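# Set the hourglass upright in the tray's empty compartment

## Task

Place the hourglass standing on its end inside the tray compartment that holds nothing, then open the gripper so the robot no longer holds it.

## Robot and tools

Robot: two arms, left_arm (base near y +0.231 m) and right_arm (base near y -0.264 m). Each has six joints plus a two-finger gripper. The joint order, used everywhere, is waist, shoulder, elbow, wrist pitch, wrist yaw, wrist roll. Stated ranges in rad: waist -2.618 to 3.054, shoulder 0.000 to 3.142, elbow 0.000 to 3.142, wrist pitch -1.571 to 1.571, wrist yaw -1.571 to 1.571, wrist roll -2.094 to 2.094. The true ends may differ by up to 0.059 rad.

Scene frame: origin at table-top height, halfway between the arms' nominal bases. +x points out over the table, +z up, +y toward left_arm. Arm names do not match image sides. Reported end_effector_position (m) and end_effector_quat_wxyz are in this frame and may be off by a few cm. The position is the point between the finger pads, about 1 cm short of the tips. The fingers point along the gripper's +z and close along its y.

The row format is shared by execute_actions and move. A row is one flat list of 14 numbers, each in [-1, 1], covering both arms even if only one moves. Order: left_arm's 6 joint values then its opening, then right_arm's 6 joint values then its opening. The joint values are offsets, not poses. They count from the "Joint targets" shown in the latest result, as they stood when the call began, not from the previous row. Scale: 1.0 equals 2.224 rad for waist, shoulder and elbow, and 8.485 rad for the three wrist joints. The opening is absolute: +1 fully open, -1 closed. Between those it sets the grip_measured reading to aim for. A call that sends a joint more than 0.059 rad beyond its range is refused. If a joint is asked past its real end it stops there, and you may see "joint sent to its limit". Writing 0 for all of an arm's joints re-commands its current Joint targets.

execute_actions(actions, cameras): actions holds one item or none.
- Empty list: reports state, scene number and task, with all camera images.
- {"rows": [...], "steps": n}: up to 15 rows, at most 15 steps of 1/30 s each (default 15). Each row is used for one step, and the last row repeats if steps outnumber rows. At least 8 steps are required. The result is read 8 steps before the end, so those steps run on afterwards.
- {"steps": n} alone: waits up to 300 steps.
cameras: a list of names, ["all"], or []; images are sent only when asked for, or with an empty list.

move(target, speed, blend, grip_force, cameras): runs joint-space paths with all joints in step, so hands trace curves. The target is one 14-number row, or a list of up to 15 rows, all offsets from the same Joint targets. The whole move takes at most 10 s, and at least 0.5 s.
- speed: rad/s for the joint with farthest to go, 0.01 to 12.57, default 0.5. Give one number, or one per target.
- blend: rad, rounds corners at intermediate targets; 0 (default) stops at each.
- grip_force: newtons per pad, 10 to 50. Give one value, or one per arm. The setting persists, and lower values close slowly.
Finger openings in the first row are applied at once. Those in later rows apply after arrival, once everything is at rest. Paths do not avoid obstacles or the other arm. The result adds a "move:" line: done, off_target (at rest, a joint more than 0.035 rad off), moving, held or fault, plus limits=held if steps were withheld. Neither done nor off_target tells you about contact.

wait(seconds): 0 to 10 s; nothing new is commanded while the arms finish their last motion.

zoom_image(camera, region): camera is cam_head_left or cam_head_right (both 672x504, head-mounted on one bar behind the arms). region is [x0, y0, x1, y1] in image pixels from the top-left, at most 504 by 504. Only the latest images can be zoomed. Calibration (K, distortion, T_world_to_cam) is given, accurate to roughly a centimetre near image centre.

finished_scene(scene): pass the current scene number. Call it only when the hourglass stands upright in the empty compartment, released and stable.

Result lines:
- Joint positions: rad per joint, then the pad gap in m (0.094 fully open).
- Joint velocities: may read "within noise".
- Joint targets: the base for your next offsets.
- Joint torques: N m, offset and noisy, and not zero in free air.
- grip_measured: the opening on the command scale.
- grip_effort_nm: motor effort, negative means closing; it is not pad force.
- "joint command not followed": a clearance check altered targets.
- MOTOR HOT: at 75 °C. At 90 °C the arm folds and stays idle.

Motion limits: each step's target stays within 0.339 rad (big joints) or 2.2 rad (wrist) of the measured angle. Targets that would move the hand over 200 mm get scaled back.

Gripping: command an opening somewhat below the part's width for a firm hold. Close gently on fragile items. Open well above grip_measured to release. Readings may be a few mm off.

Avoid:
- dropping the hourglass or releasing it while it moves;
- knocking anything off the table;
- fast contact, or targets far past a contact;
- hitting the tray, table or camera stand hard;
- arm-to-arm contact, including gripping the other hand;
- cable strain on wrist cameras;
- holding stretched poses or pushing into unreachable poses, which heats the motors.
Loose objects can be nudged by brief external pushes.

Each tool is called after "Request:" as a command line: name --argument value for each argument, lists and objects as JSON in quotes; but a table of rows of numbers goes row by row, as --pt "numbers of a row", without its own name.

## Session

Request:
execute_actions --actions '[]'

Scene clock: 0.00 s of 4000.00 s.
left_arm: end_effector_position=(+0.2780, +0.1957, +0.2031) grip_measured=+1.000 grip_effort_nm=n/a end_effector_quat_wxyz=(+0.680, -0.096, +0.727, -0.016) | right_arm: end_effector_position=(+0.4260, -0.2648, +0.2435) grip_measured=+1.000 grip_effort_nm=n/a end_effector_quat_wxyz=(+0.660, -0.031, +0.744, +0.099)
Joint positions: left_arm=[-0.387 0.786 0.211 0.488 -0.51 -0.198 0.094] | right_arm=[-0.132 1.249 0.61 0.523 -0.336 0.069 0.094]
Joint velocities: within noise
Joint torques (N m): no reading
Heat: left arm: 33 °C; right arm: 39 °C.
Joint targets: left_arm=[-0.387 0.780 0.214 0.474 -0.511 -0.197] | right_arm=[-0.132 1.240 0.622 0.526 -0.337 0.068]

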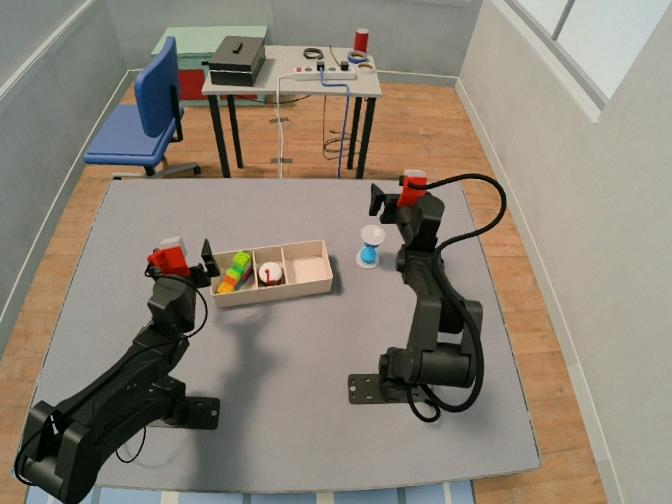

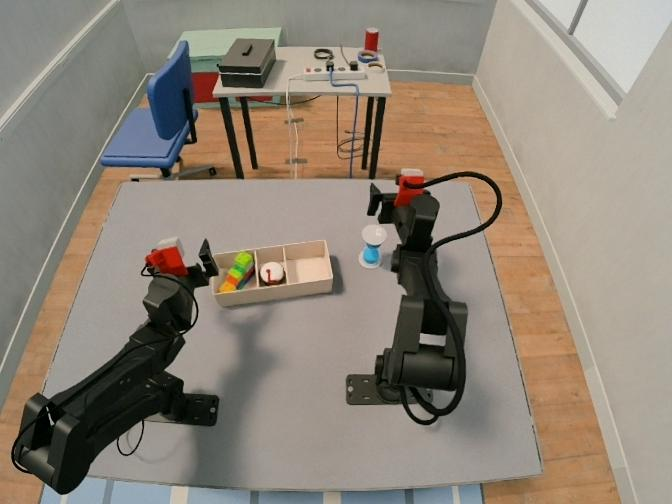

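Request:
zoom_image --camera "cam_head_left" --region '[190, 170, 450, 330]'

Request:
zoom_image --camera "cam_head_right" --region '[190, 170, 450, 330]'

Scaled by 1.938 from the camera's 672x504 image, which has a finer 960x720 frame.

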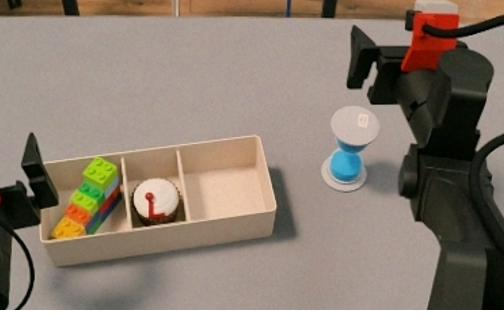

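Scaled by 1.938 from the camera's 672x504 image, which has a finer 960x720 frame.

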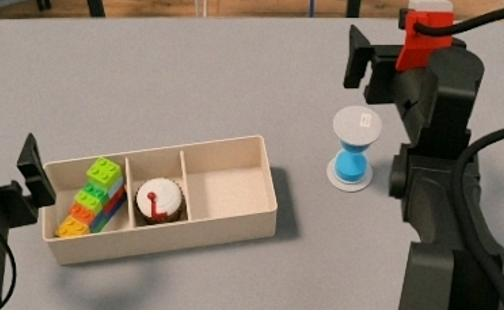

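Request:
move --target '[0,0,0,0,0,0,1,0.1106,0.3665,0.625,-0.2421,0.0397,-0.008,1]' --speed 0.9 --cameras '["all"]'

Request:
zoom_image --camera "cam_head_left" --region '[290, 170, 450, 290]'

Request:
zoom_image --camera "cam_head_right" --region '[290, 170, 450, 290]'

Scene clock: 6.60 s of 4000.00 s.
left_arm: end_effector_position=(+0.2780, +0.1957, +0.2031) grip_measured=+1.000 grip_effort_nm=-0.01 end_effector_quat_wxyz=(+0.680, -0.096, +0.727, -0.016) | right_arm: end_effector_position=(+0.3975, -0.2250, +0.1499) grip_measured=+1.000 grip_effort_nm=0.03 end_effector_quat_wxyz=(-0.002, -0.042, +0.999, +0.005)
Joint positions: left_arm=[-0.387 0.786 0.211 0.488 -0.51 -0.198 0.094] | right_arm=[0.111 2.039 1.984 -1.519 -0.011 0.01 0.094]
Joint torques (N m): left_arm=[-0.06 -1.14 8.46 2.19 -0.05 -0.01] | right_arm=[0.29 -7.98 7.62 0 0.11 -0.13]
Heat: left arm: 34 °C; right arm: 40 °C.
Joint targets: left_arm=[-0.387 0.780 0.214 0.474 -0.511 -0.197] | right_arm=[0.115 2.055 2.013 -1.528 0.000 0.000]
Kept back: nothing.
move: done

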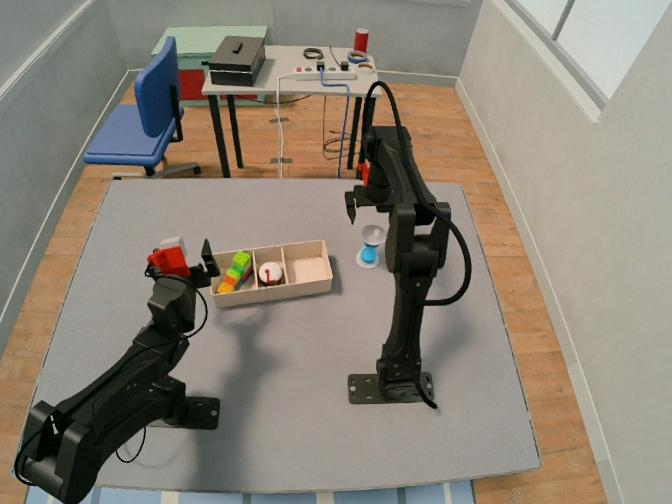

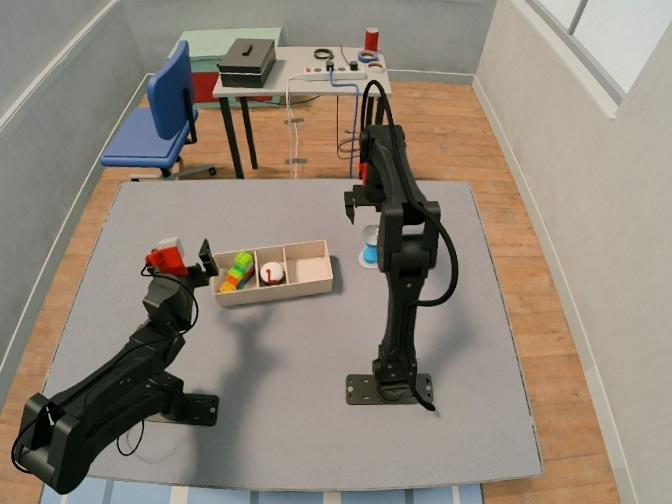

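Scaled by 3.150 from the camera's 672x504 image, which has a finer 960x720 frame.

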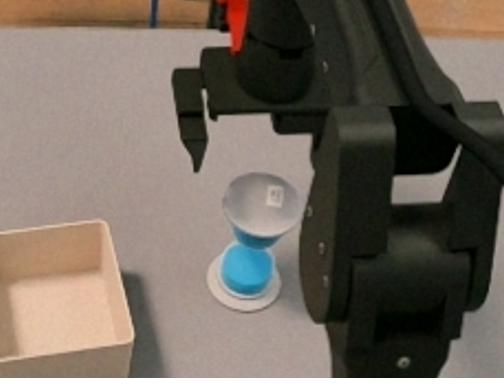

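Scaled by 3.150 from the camera's 672x504 image, which has a finer 960x720 frame.

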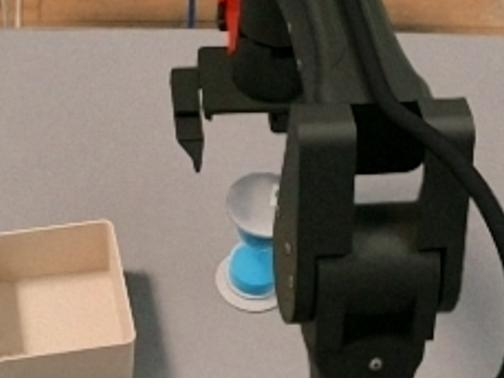

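Request:
move --target '[0,0,0,0,0,0,1,0,-0.019,-0.0913,0.0189,0,0,1]' --speed 0.3 --cameras '["all"]'

Request:
zoom_image --camera "cam_head_left" --region '[320, 180, 430, 280]'

Request:
zoom_image --camera "cam_head_right" --region '[320, 180, 430, 280]'

Scene clock: 8.63 s of 4000.00 s.
left_arm: end_effector_position=(+0.2780, +0.1957, +0.2031) grip_measured=+1.000 grip_effort_nm=0.00 end_effector_quat_wxyz=(+0.680, -0.096, +0.727, -0.016) | right_arm: end_effector_position=(+0.3939, -0.2255, +0.1075) grip_measured=+1.000 grip_effort_nm=0.03 end_effector_quat_wxyz=(-0.018, -0.042, +0.999, +0.004)
Joint positions: left_arm=[-0.387 0.786 0.211 0.488 -0.51 -0.198 0.094] | right_arm=[0.111 2.039 1.814 -1.381 -0.01 0.01 0.094]
Joint torques (N m): left_arm=[-0.05 -1.13 8.47 2.19 -0.05 -0.01] | right_arm=[0.29 -11.34 5.03 0.14 0.13 -0.13]
Heat: left arm: 34 °C; right arm: 40 °C.
Joint targets: left_arm=[-0.387 0.780 0.214 0.474 -0.511 -0.197] | right_arm=[0.115 2.013 1.810 -1.368 0.000 0.000]
Kept back: nothing.
move: done

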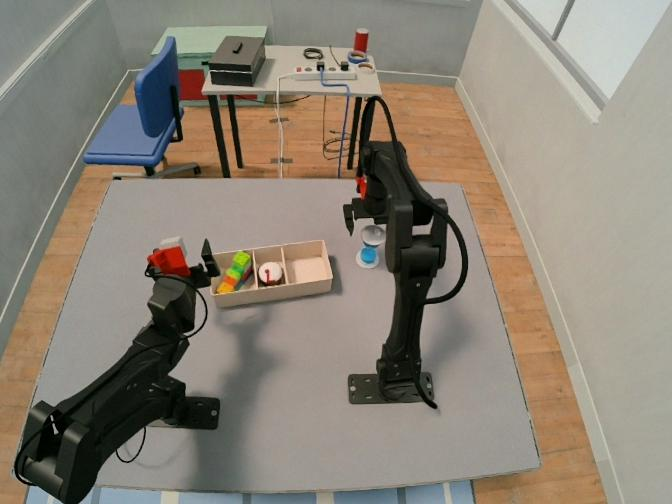

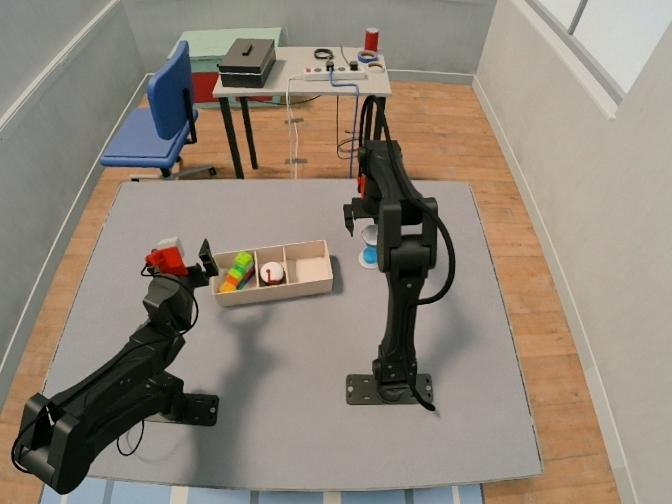

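Scaled by 4.582 from the camera's 672x504 image, which has a finer 960x720 frame.

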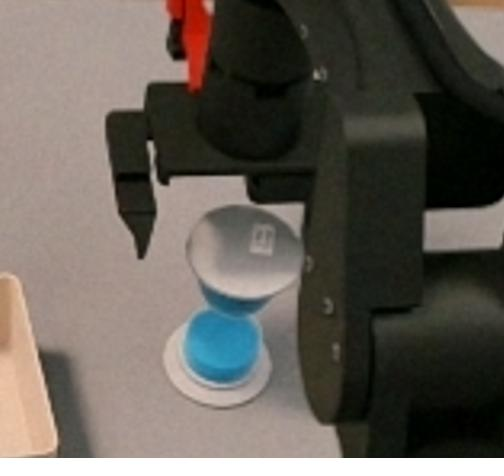

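Scaled by 4.582 from the camera's 672x504 image, which has a finer 960x720 frame.

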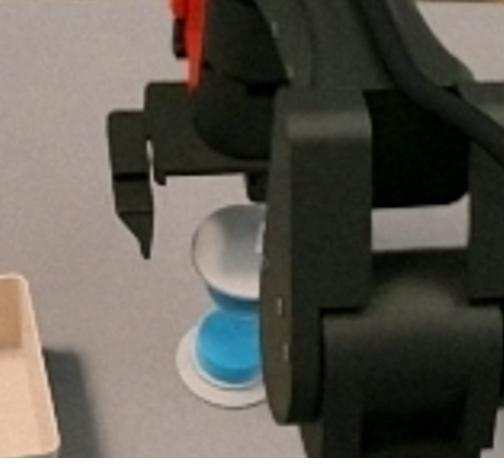

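Request:
move --pt "0 0 0 0 0 0 1 -0.009 0 0 0 0 0 1" --pt "0 0 0 0 0 0 1 -0.009 -0.0129 -0.0683 0.0181 0 0 1" --speed 0.2 --cameras '["all"]'

Request:
zoom_image --camera "cam_head_left" --region '[320, 180, 430, 280]'

Request:
zoom_image --camera "cam_head_right" --region '[320, 180, 430, 280]'

Scene clock: 11.70 s of 4000.00 s.
left_arm: end_effector_position=(+0.2780, +0.1957, +0.2031) grip_measured=+1.000 grip_effort_nm=-0.01 end_effector_quat_wxyz=(+0.680, -0.096, +0.727, -0.016) | right_arm: end_effector_position=(+0.3932, -0.2306, +0.0731) grip_measured=+1.000 grip_effort_nm=0.03 end_effector_quat_wxyz=(-0.012, -0.036, +0.999, +0.004)
Joint positions: left_arm=[-0.387 0.786 0.211 0.488 -0.51 -0.198 0.094] | right_arm=[0.098 2.03 1.663 -1.228 -0.009 0.01 0.094]
Joint torques (N m): left_arm=[-0.03 -1.16 8.47 2.19 -0.05 -0.01] | right_arm=[-0.34 -13.03 4.92 0.15 0.08 -0.14]
Heat: left arm: 35 °C; right arm: 40 °C.
Joint targets: left_arm=[-0.387 0.780 0.214 0.474 -0.511 -0.197] | right_arm=[0.094 1.984 1.657 -1.214 0.000 0.000]
Kept back: nothing.
move: off_target (right_arm); right_arm: the shoulder is farthest, 0.046 rad from its target

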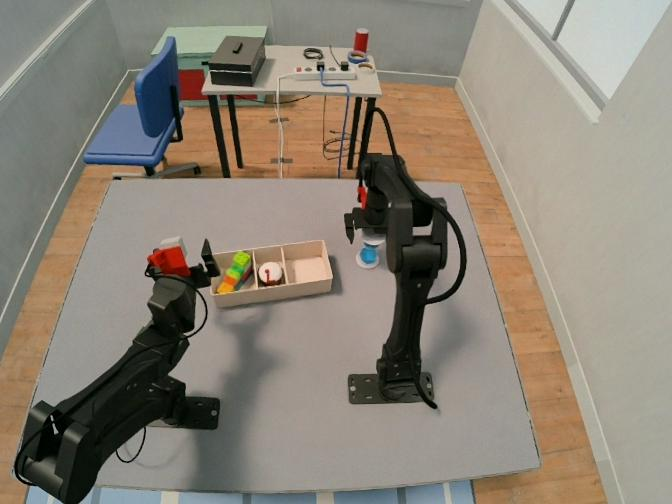

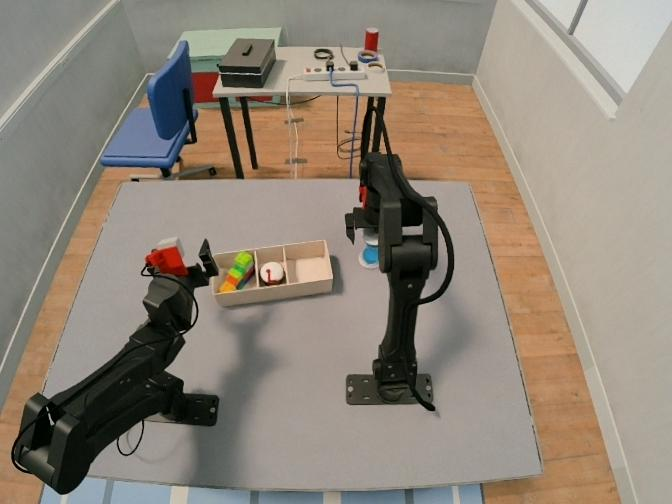

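Scaled by 4.582 from the camera's 672x504 image, which has a finer 960x720 frame.

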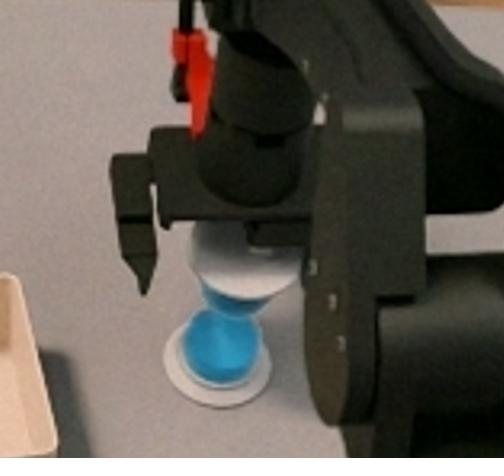

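Scaled by 4.582 from the camera's 672x504 image, which has a finer 960x720 frame.

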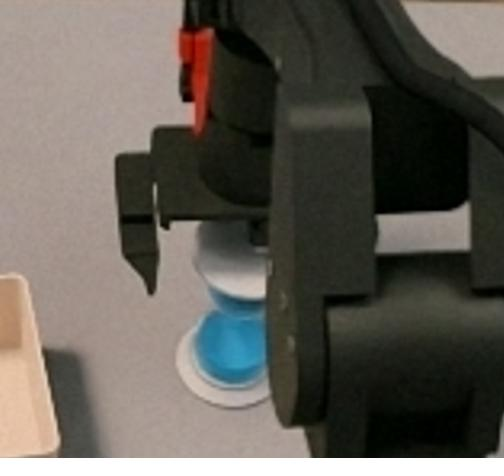

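Request:
move --pt "0 0 0 0 0 0 1 -0.0063 0 0 0 0 0 1" --pt "0 0 0 0 0 0 1 -0.0063 0 0 0 0 0 0.45" --speed 0.2 --grip_force 25 --cameras '["all"]'

Request:
zoom_image --camera "cam_head_left" --region '[320, 180, 430, 280]'

Scene clock: 15.00 s of 4000.00 s.
left_arm: end_effector_position=(+0.2780, +0.1957, +0.2031) grip_measured=+1.000 grip_effort_nm=0.00 end_effector_quat_wxyz=(+0.680, -0.096, +0.727, -0.016) | right_arm: end_effector_position=(+0.3938, -0.2358, +0.0731) grip_measured=+0.452 grip_effort_nm=-0.10 end_effector_quat_wxyz=(-0.012, -0.029, +1.000, +0.004)
Joint positions: left_arm=[-0.387 0.786 0.211 0.488 -0.51 -0.198 0.094] | right_arm=[0.085 2.03 1.663 -1.228 -0.009 0.01 0.068]
Joint torques (N m): left_arm=[-0.03 -1.13 8.47 2.19 -0.05 -0.01] | right_arm=[-0.34 -12.97 4.89 0.16 0.09 -0.12]
Heat: left arm: 35 °C; right arm: 40 °C.
Joint targets: left_arm=[-0.387 0.780 0.214 0.474 -0.511 -0.197] | right_arm=[0.080 1.984 1.657 -1.214 0.000 0.000]
Kept back: nothing.
grip_force (N): 25, 25
move: off_target (right_arm); target 2's new numbers were sent with right_arm's shoulder 0.046 rad from that target; right_arm: the shoulder is farthest, 0.046 rad from its target

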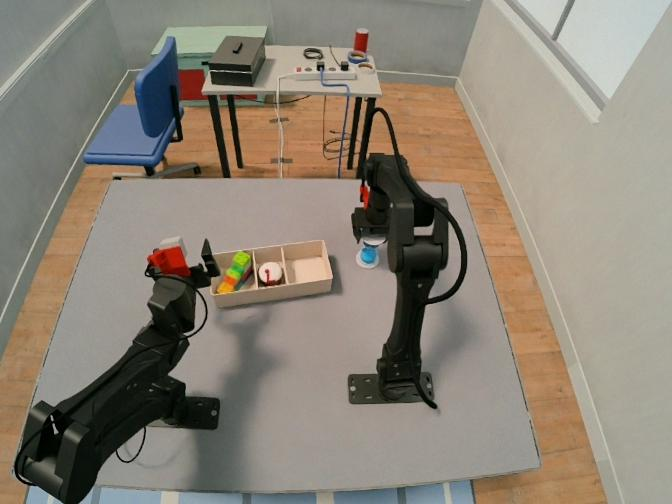

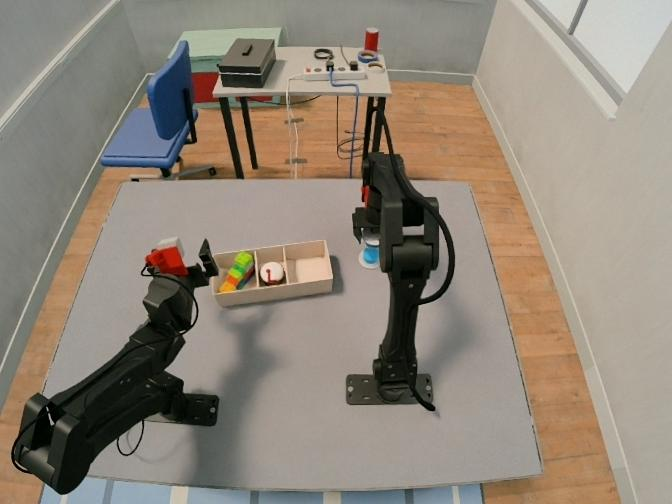

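Scaled by 4.582 from the camera's 672x504 image, which has a finer 960x720 frame.

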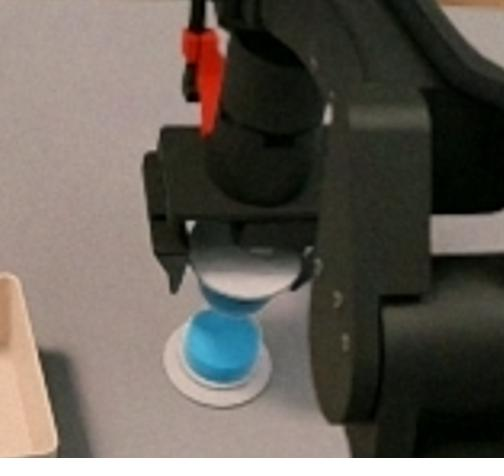

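Request:
move --target '[0,0,0,0,0,0,1,0,0,0,0,0,0,0.22]' --grip_force 30 --cameras '["all"]'

Request:
zoom_image --camera "cam_head_left" --region '[320, 180, 430, 280]'

Scene clock: 16.03 s of 4000.00 s.
left_arm: end_effector_position=(+0.2780, +0.1957, +0.2031) grip_measured=+1.000 grip_effort_nm=0.00 end_effector_quat_wxyz=(+0.680, -0.096, +0.727, -0.016) | right_arm: end_effector_position=(+0.3938, -0.2358, +0.0731) grip_measured=+0.256 grip_effort_nm=-0.57 end_effector_quat_wxyz=(-0.012, -0.029, +1.000, +0.004)
Joint positions: left_arm=[-0.387 0.786 0.211 0.488 -0.51 -0.198 0.094] | right_arm=[0.085 2.03 1.663 -1.228 -0.009 0.01 0.059]
Joint torques (N m): left_arm=[-0.03 -1.14 8.44 2.19 -0.05 -0.01] | right_arm=[-0.36 -13.03 4.93 0.17 0.09 -0.11]
Heat: left arm: 35 °C; right arm: 40 °C.
Joint targets: left_arm=[-0.387 0.780 0.214 0.474 -0.511 -0.197] | right_arm=[0.080 1.984 1.657 -1.214 0.000 0.000]
Kept back: nothing.
grip_force (N): 30, 30
move: off_target (right_arm); right_arm: the shoulder is farthest, 0.046 rad from its target

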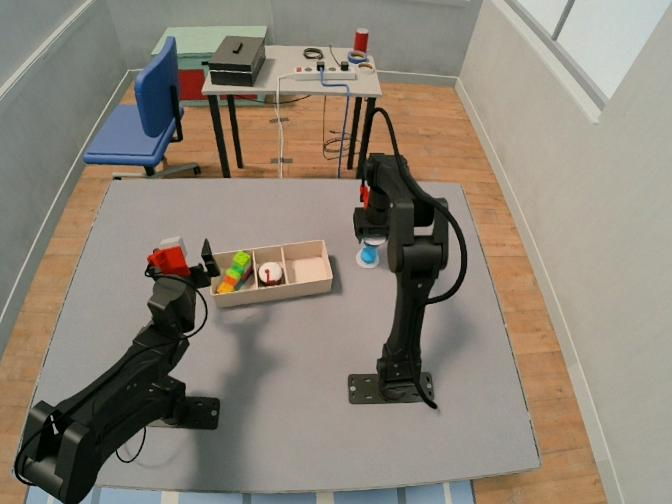

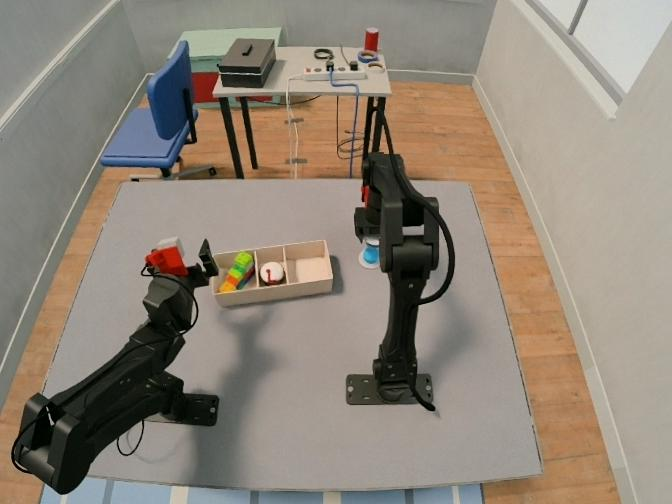

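Scaled by 4.582 from the camera's 672x504 image, which has a finer 960x720 frame.

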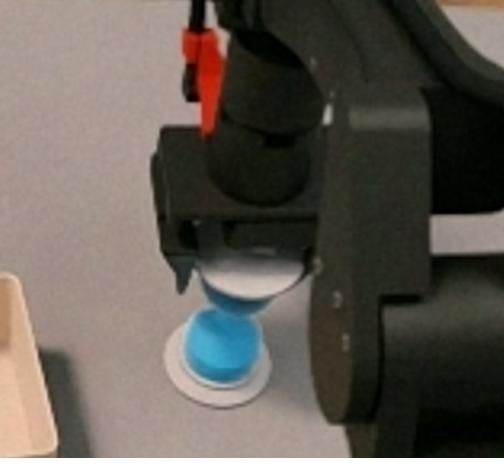

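Request:
move --pt "0 0 0 0 0 0 1 0 0.0074 0.1328 -0.0334 0 0 0.22" --pt "0 0 0 0 0 0 1 0.2136 0.0394 0.1799 -0.0373 0 0 0.22" --speed 0.3 --blend '[0.03,0]' --cameras '["all"]'

Request:
zoom_image --camera "cam_head_left" --region '[230, 180, 390, 310]'

Request:
zoom_image --camera "cam_head_right" --region '[230, 180, 390, 310]'

Scene clock: 19.80 s of 4000.00 s.
left_arm: end_effector_position=(+0.2780, +0.1957, +0.2031) grip_measured=+1.000 grip_effort_nm=-0.01 end_effector_quat_wxyz=(+0.680, -0.096, +0.727, -0.016) | right_arm: end_effector_position=(+0.3506, -0.0595, +0.1518) grip_measured=+0.254 grip_effort_nm=-0.63 end_effector_quat_wxyz=(+0.006, -0.263, +0.965, +0.004)
Joint positions: left_arm=[-0.387 0.786 0.211 0.488 -0.51 -0.198 0.094] | right_arm=[0.558 2.06 2.023 -1.52 -0.005 0.009 0.059]
Joint torques (N m): left_arm=[-0.03 -1.16 8.47 2.19 -0.05 -0.01] | right_arm=[-0.34 -8.4 8.1 0.01 0.06 -0.13]
Heat: left arm: 35 °C; right arm: 40 °C.
Joint targets: left_arm=[-0.387 0.780 0.214 0.474 -0.511 -0.197] | right_arm=[0.555 2.072 2.058 -1.531 0.000 0.000]
Kept back: nothing.
grip_force (N): 30, 30
move: done

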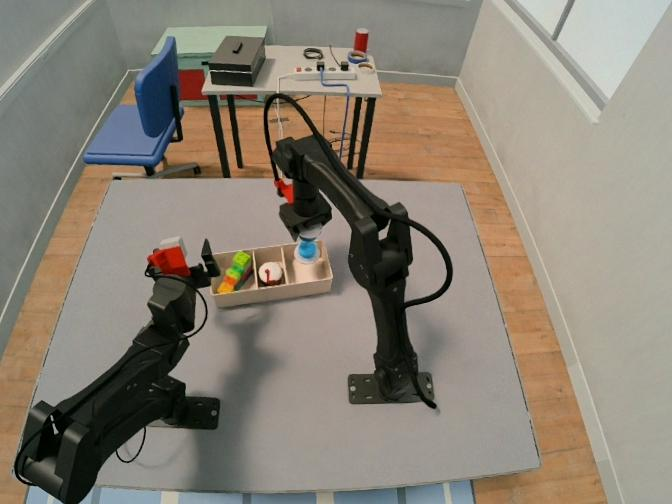

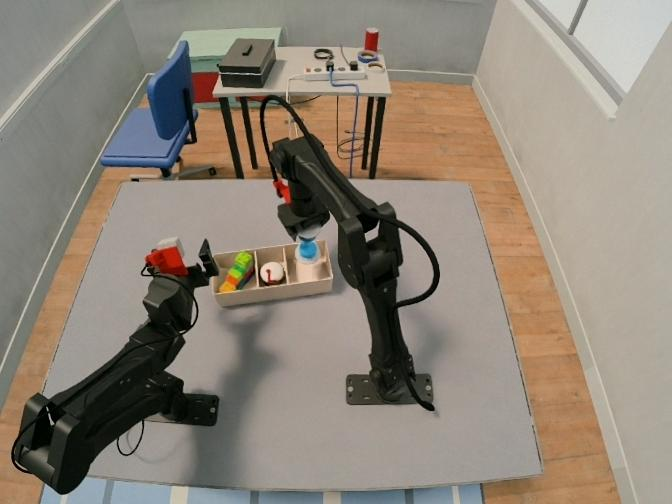

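Scaled by 3.150 from the camera's 672x504 image, which has a finer 960x720 frame.

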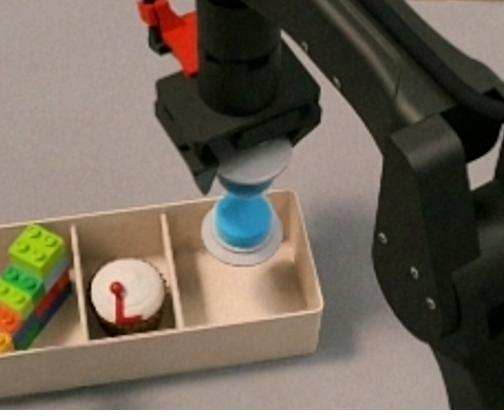

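Scaled by 3.150 from the camera's 672x504 image, which has a finer 960x720 frame.

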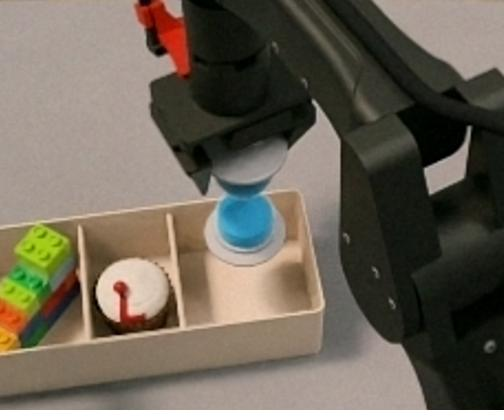

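Request:
move --target '[0,0,0,0,0,0,1,0,-0.0153,-0.1381,0.0326,0,0,0.22]' --speed 0.2 --cameras '["all"]'

Request:
zoom_image --camera "cam_head_left" --region '[230, 180, 390, 310]'

Scene clock: 22.70 s of 4000.00 s.
left_arm: end_effector_position=(+0.2780, +0.1957, +0.2031) grip_measured=+1.000 grip_effort_nm=-0.01 end_effector_quat_wxyz=(+0.680, -0.096, +0.727, -0.016) | right_arm: end_effector_position=(+0.3509, -0.0593, +0.0837) grip_measured=+0.254 grip_effort_nm=-0.63 end_effector_quat_wxyz=(-0.002, -0.263, +0.965, +0.002)
Joint positions: left_arm=[-0.387 0.786 0.211 0.488 -0.51 -0.198 0.094] | right_arm=[0.558 2.06 1.751 -1.265 -0.005 0.009 0.059]
Joint torques (N m): left_arm=[-0.05 -1.14 8.47 2.2 -0.05 -0.01] | right_arm=[-0.23 -11.18 5.39 0.19 0.04 -0.13]
Heat: left arm: 36 °C; right arm: 40 °C.
Joint targets: left_arm=[-0.387 0.780 0.214 0.474 -0.511 -0.197] | right_arm=[0.555 2.038 1.750 -1.254 0.000 0.000]
Kept back: nothing.
grip_force (N): 30, 30
move: done

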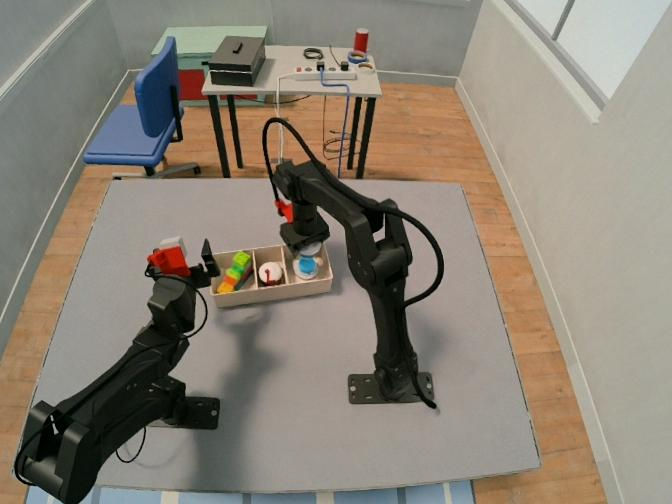

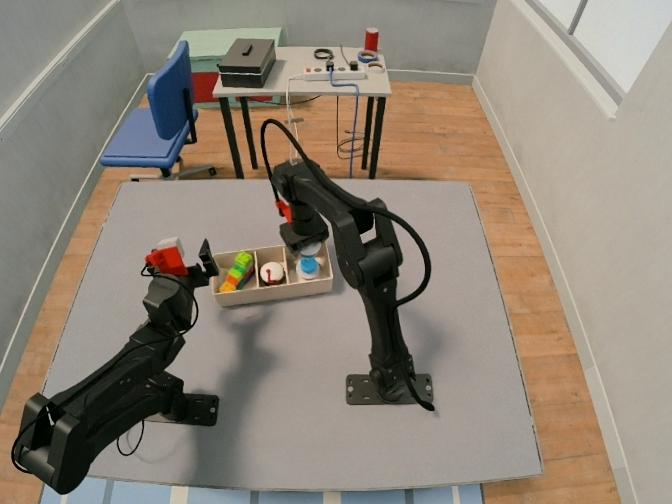

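Scaled by 3.150 from the camera's 672x504 image, which has a finer 960x720 frame.

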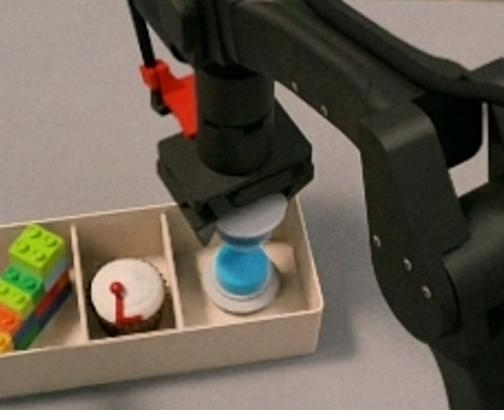

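Request:
move --target '[0,0,0,0,0,0,1,0,0,-0.009,0.0005,0,0,0.22]' --speed 0.1

Scene clock: 23.77 s of 4000.00 s.
left_arm: end_effector_position=(+0.2780, +0.1957, +0.2031) grip_measured=+1.000 grip_effort_nm=-0.01 end_effector_quat_wxyz=(+0.680, -0.096, +0.727, -0.016) | right_arm: end_effector_position=(+0.3476, -0.0613, +0.0791) grip_measured=+0.254 grip_effort_nm=-0.63 end_effector_quat_wxyz=(-0.009, -0.263, +0.965, +0.000)
Joint positions: left_arm=[-0.387 0.786 0.211 0.488 -0.51 -0.198 0.094] | right_arm=[0.558 2.06 1.733 -1.261 -0.005 0.009 0.059]
Joint torques (N m): left_arm=[-0.03 -1.14 8.44 2.19 -0.04 -0.01] | right_arm=[-0.27 -11.36 5.26 0.14 0.06 -0.12]
Heat: left arm: 36 °C; right arm: 40 °C.
Joint targets: left_arm=[-0.387 0.780 0.214 0.474 -0.511 -0.197] | right_arm=[0.555 2.038 1.730 -1.250 0.000 0.000]
Kept back: nothing.
grip_force (N): 30, 30
move: done

Request:
move --target '[0,0,0,0,0,0,1,0,0,-0.0054,0.0006,0,0,0.22]' --speed 0.1 --cameras '["all"]'

Request:
zoom_image --camera "cam_head_left" --region '[270, 220, 350, 300]'

Scene clock: 24.73 s of 4000.00 s.
left_arm: end_effector_position=(+0.2780, +0.1957, +0.2031) grip_measured=+1.000 grip_effort_nm=-0.01 end_effector_quat_wxyz=(+0.680, -0.096, +0.727, -0.016) | right_arm: end_effector_position=(+0.3460, -0.0622, +0.0762) grip_measured=+0.254 grip_effort_nm=-0.63 end_effector_quat_wxyz=(-0.012, -0.263, +0.965, -0.001)
Joint positions: left_arm=[-0.387 0.786 0.211 0.488 -0.51 -0.198 0.094] | right_arm=[0.558 2.06 1.721 -1.255 -0.005 0.009 0.059]
Joint torques (N m): left_arm=[-0.05 -1.13 8.47 2.19 -0.05 -0.01] | right_arm=[-0.31 -11.29 5.2 0.13 0.04 -0.13]
Heat: left arm: 36 °C; right arm: 40 °C.
Joint targets: left_arm=[-0.387 0.780 0.214 0.474 -0.511 -0.197] | right_arm=[0.555 2.038 1.718 -1.245 0.000 0.000]
Kept back: nothing.
grip_force (N): 30, 30
move: done

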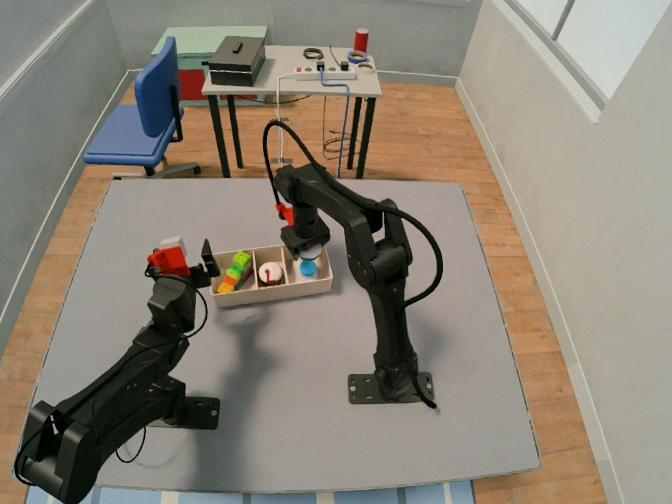

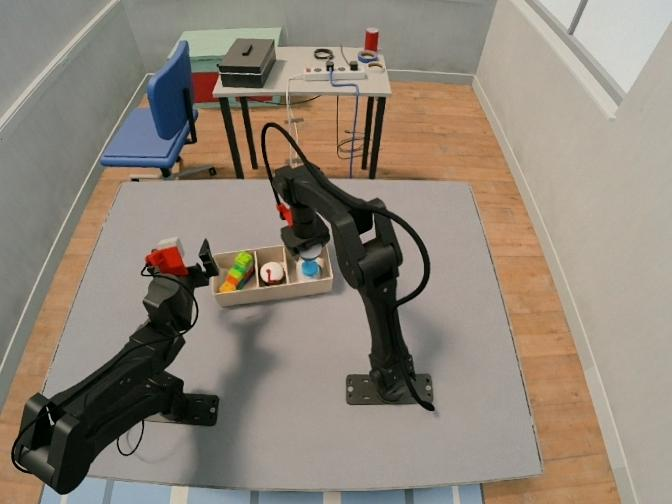

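Scaled by 6.300 from the camera's 672x504 image, which has a finer 960x720 frame.

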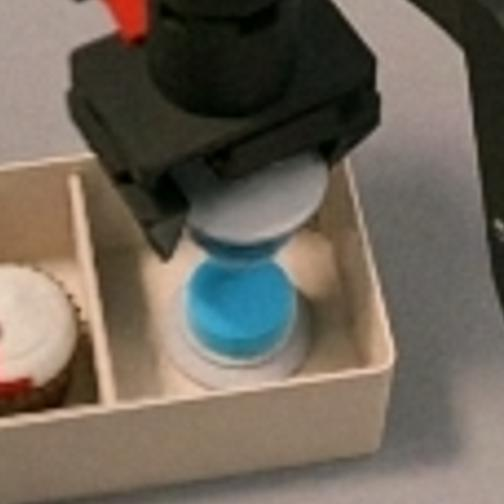

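Request:
move --target '[0,0,0,0,0,0,1,0,0,-0.0045,0.0012,0,0,0.22]' --speed 0.1

Scene clock: 25.70 s of 4000.00 s.
left_arm: end_effector_position=(+0.2780, +0.1957, +0.2031) grip_measured=+1.000 grip_effort_nm=-0.01 end_effector_quat_wxyz=(+0.680, -0.096, +0.727, -0.016) | right_arm: end_effector_position=(+0.3463, -0.0620, +0.0753) grip_measured=+0.254 grip_effort_nm=-0.63 end_effector_quat_wxyz=(-0.011, -0.263, +0.965, -0.001)
Joint positions: left_arm=[-0.387 0.786 0.211 0.488 -0.51 -0.198 0.094] | right_arm=[0.558 2.06 1.718 -1.25 -0.005 0.009 0.059]
Joint torques (N m): left_arm=[-0.03 -1.14 8.47 2.19 -0.04 -0.01] | right_arm=[-0.25 -11.15 4.66 0.17 0.05 -0.14]
Heat: left arm: 36 °C; right arm: 40 °C.
Joint targets: left_arm=[-0.387 0.780 0.214 0.474 -0.511 -0.197] | right_arm=[0.555 2.038 1.709 -1.235 0.000 0.000]
Kept back: nothing.
grip_force (N): 30, 30
move: done

Request:
move --target '[0,0,0,0,0,0,1,0,0,0,0,0,0,0.6]' --grip_force 20 --cameras '["all"]'

Request:
zoom_image --camera "cam_head_left" --region '[270, 220, 350, 300]'

Scene clock: 26.43 s of 4000.00 s.
left_arm: end_effector_position=(+0.2780, +0.1957, +0.2031) grip_measured=+1.000 grip_effort_nm=0.00 end_effector_quat_wxyz=(+0.680, -0.096, +0.727, -0.016) | right_arm: end_effector_position=(+0.3467, -0.0618, +0.0753) grip_measured=+0.598 grip_effort_nm=0.16 end_effector_quat_wxyz=(-0.010, -0.263, +0.965, +0.000)
Joint positions: left_arm=[-0.387 0.786 0.211 0.488 -0.51 -0.198 0.094] | right_arm=[0.558 2.06 1.718 -1.248 -0.005 0.009 0.075]
Joint torques (N m): left_arm=[-0.01 -1.14 8.47 2.19 -0.05 -0.01] | right_arm=[-0.27 -11.28 4.79 0.16 0.06 -0.13]
Heat: left arm: 36 °C; right arm: 40 °C.
Joint targets: left_arm=[-0.387 0.780 0.214 0.474 -0.511 -0.197] | right_arm=[0.555 2.038 1.709 -1.234 0.000 0.000]
Kept back: nothing.
grip_force (N): 20, 20
move: done

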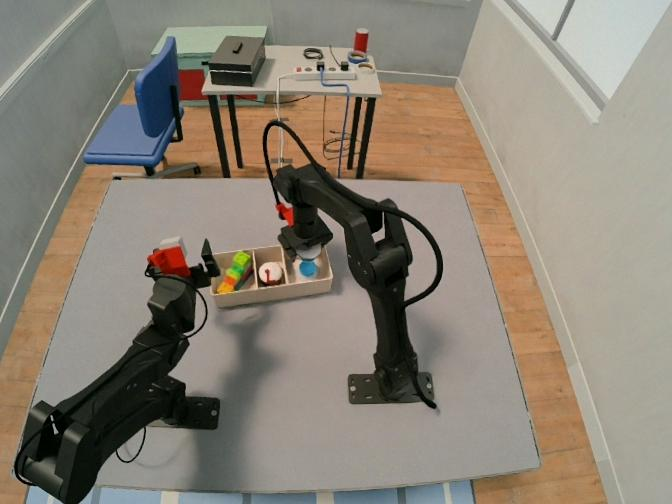

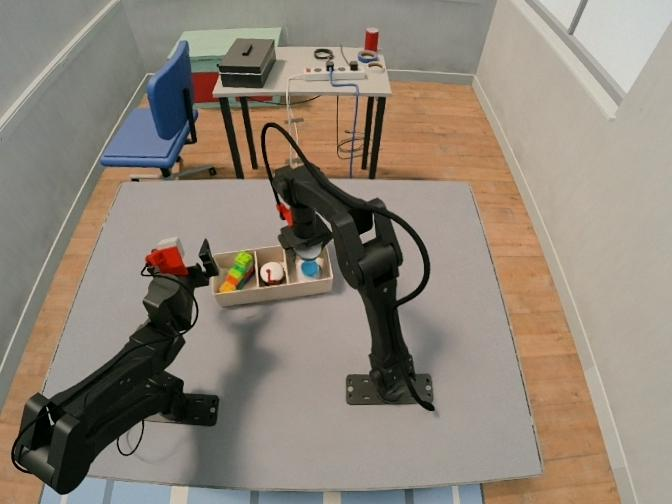

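Scaled by 6.300 from the camera's 672x504 image, which has a finer 960x720 frame.

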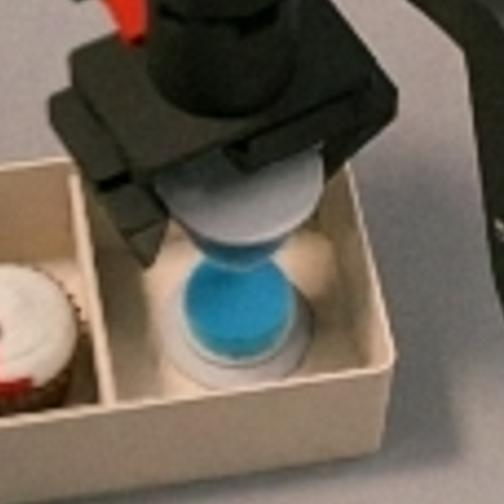

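Request:
move --pt "0 0 0 0 0 0 1 0 0 0 0 0 0 0.95" --pt "0 0 0 0 0 0 1 0 0.0153 0.1568 -0.0350 0 0 0.95" --speed 0.25 --cameras '["all"]'

Request:
zoom_image --camera "cam_head_left" --region '[230, 180, 390, 310]'

Scene clock: 29.43 s of 4000.00 s.
left_arm: end_effector_position=(+0.2780, +0.1957, +0.2031) grip_measured=+1.000 grip_effort_nm=-0.01 end_effector_quat_wxyz=(+0.680, -0.096, +0.727, -0.016) | right_arm: end_effector_position=(+0.3515, -0.0589, +0.1540) grip_measured=+0.948 grip_effort_nm=0.16 end_effector_quat_wxyz=(+0.009, -0.263, +0.965, +0.005)
Joint positions: left_arm=[-0.387 0.786 0.211 0.488 -0.51 -0.198 0.094] | right_arm=[0.558 2.06 2.032 -1.523 -0.005 0.009 0.091]
Joint torques (N m): left_arm=[-0.02 -1.14 8.46 2.2 -0.05 -0.01] | right_arm=[-0.25 -8.39 7.35 0.04 0.04 -0.13]
Heat: left arm: 36 °C; right arm: 40 °C.
Joint targets: left_arm=[-0.387 0.780 0.214 0.474 -0.511 -0.197] | right_arm=[0.555 2.072 2.057 -1.531 0.000 0.000]
Kept back: nothing.
grip_force (N): 20, 20
move: done

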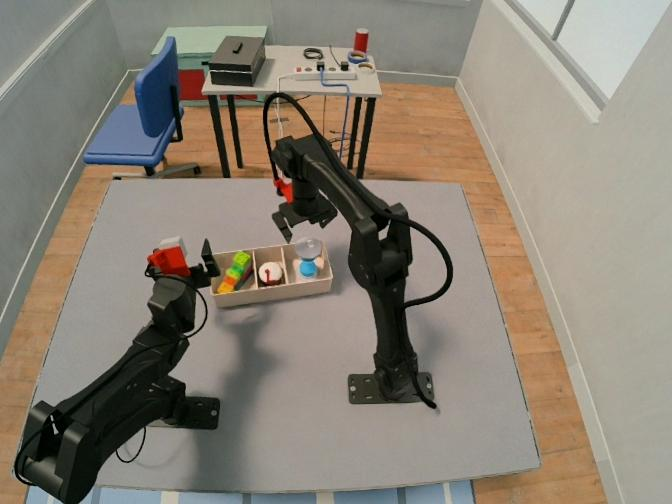

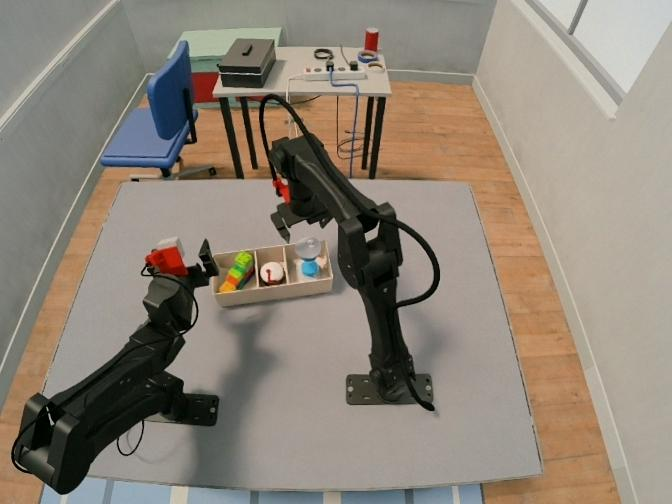

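Scaled by 3.150 from the camera's 672x504 image, which has a finer 960x720 frame.

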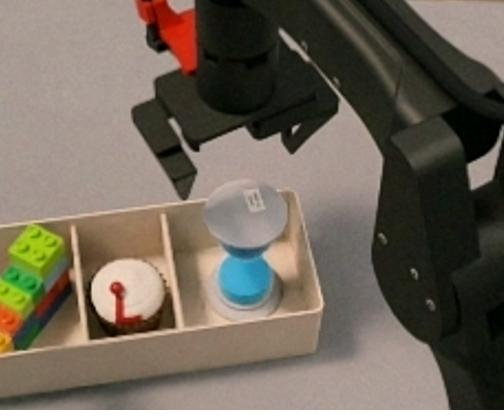

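Standing, released.

Request:
finished_scene --scene 1

The scene is finished: the task was done.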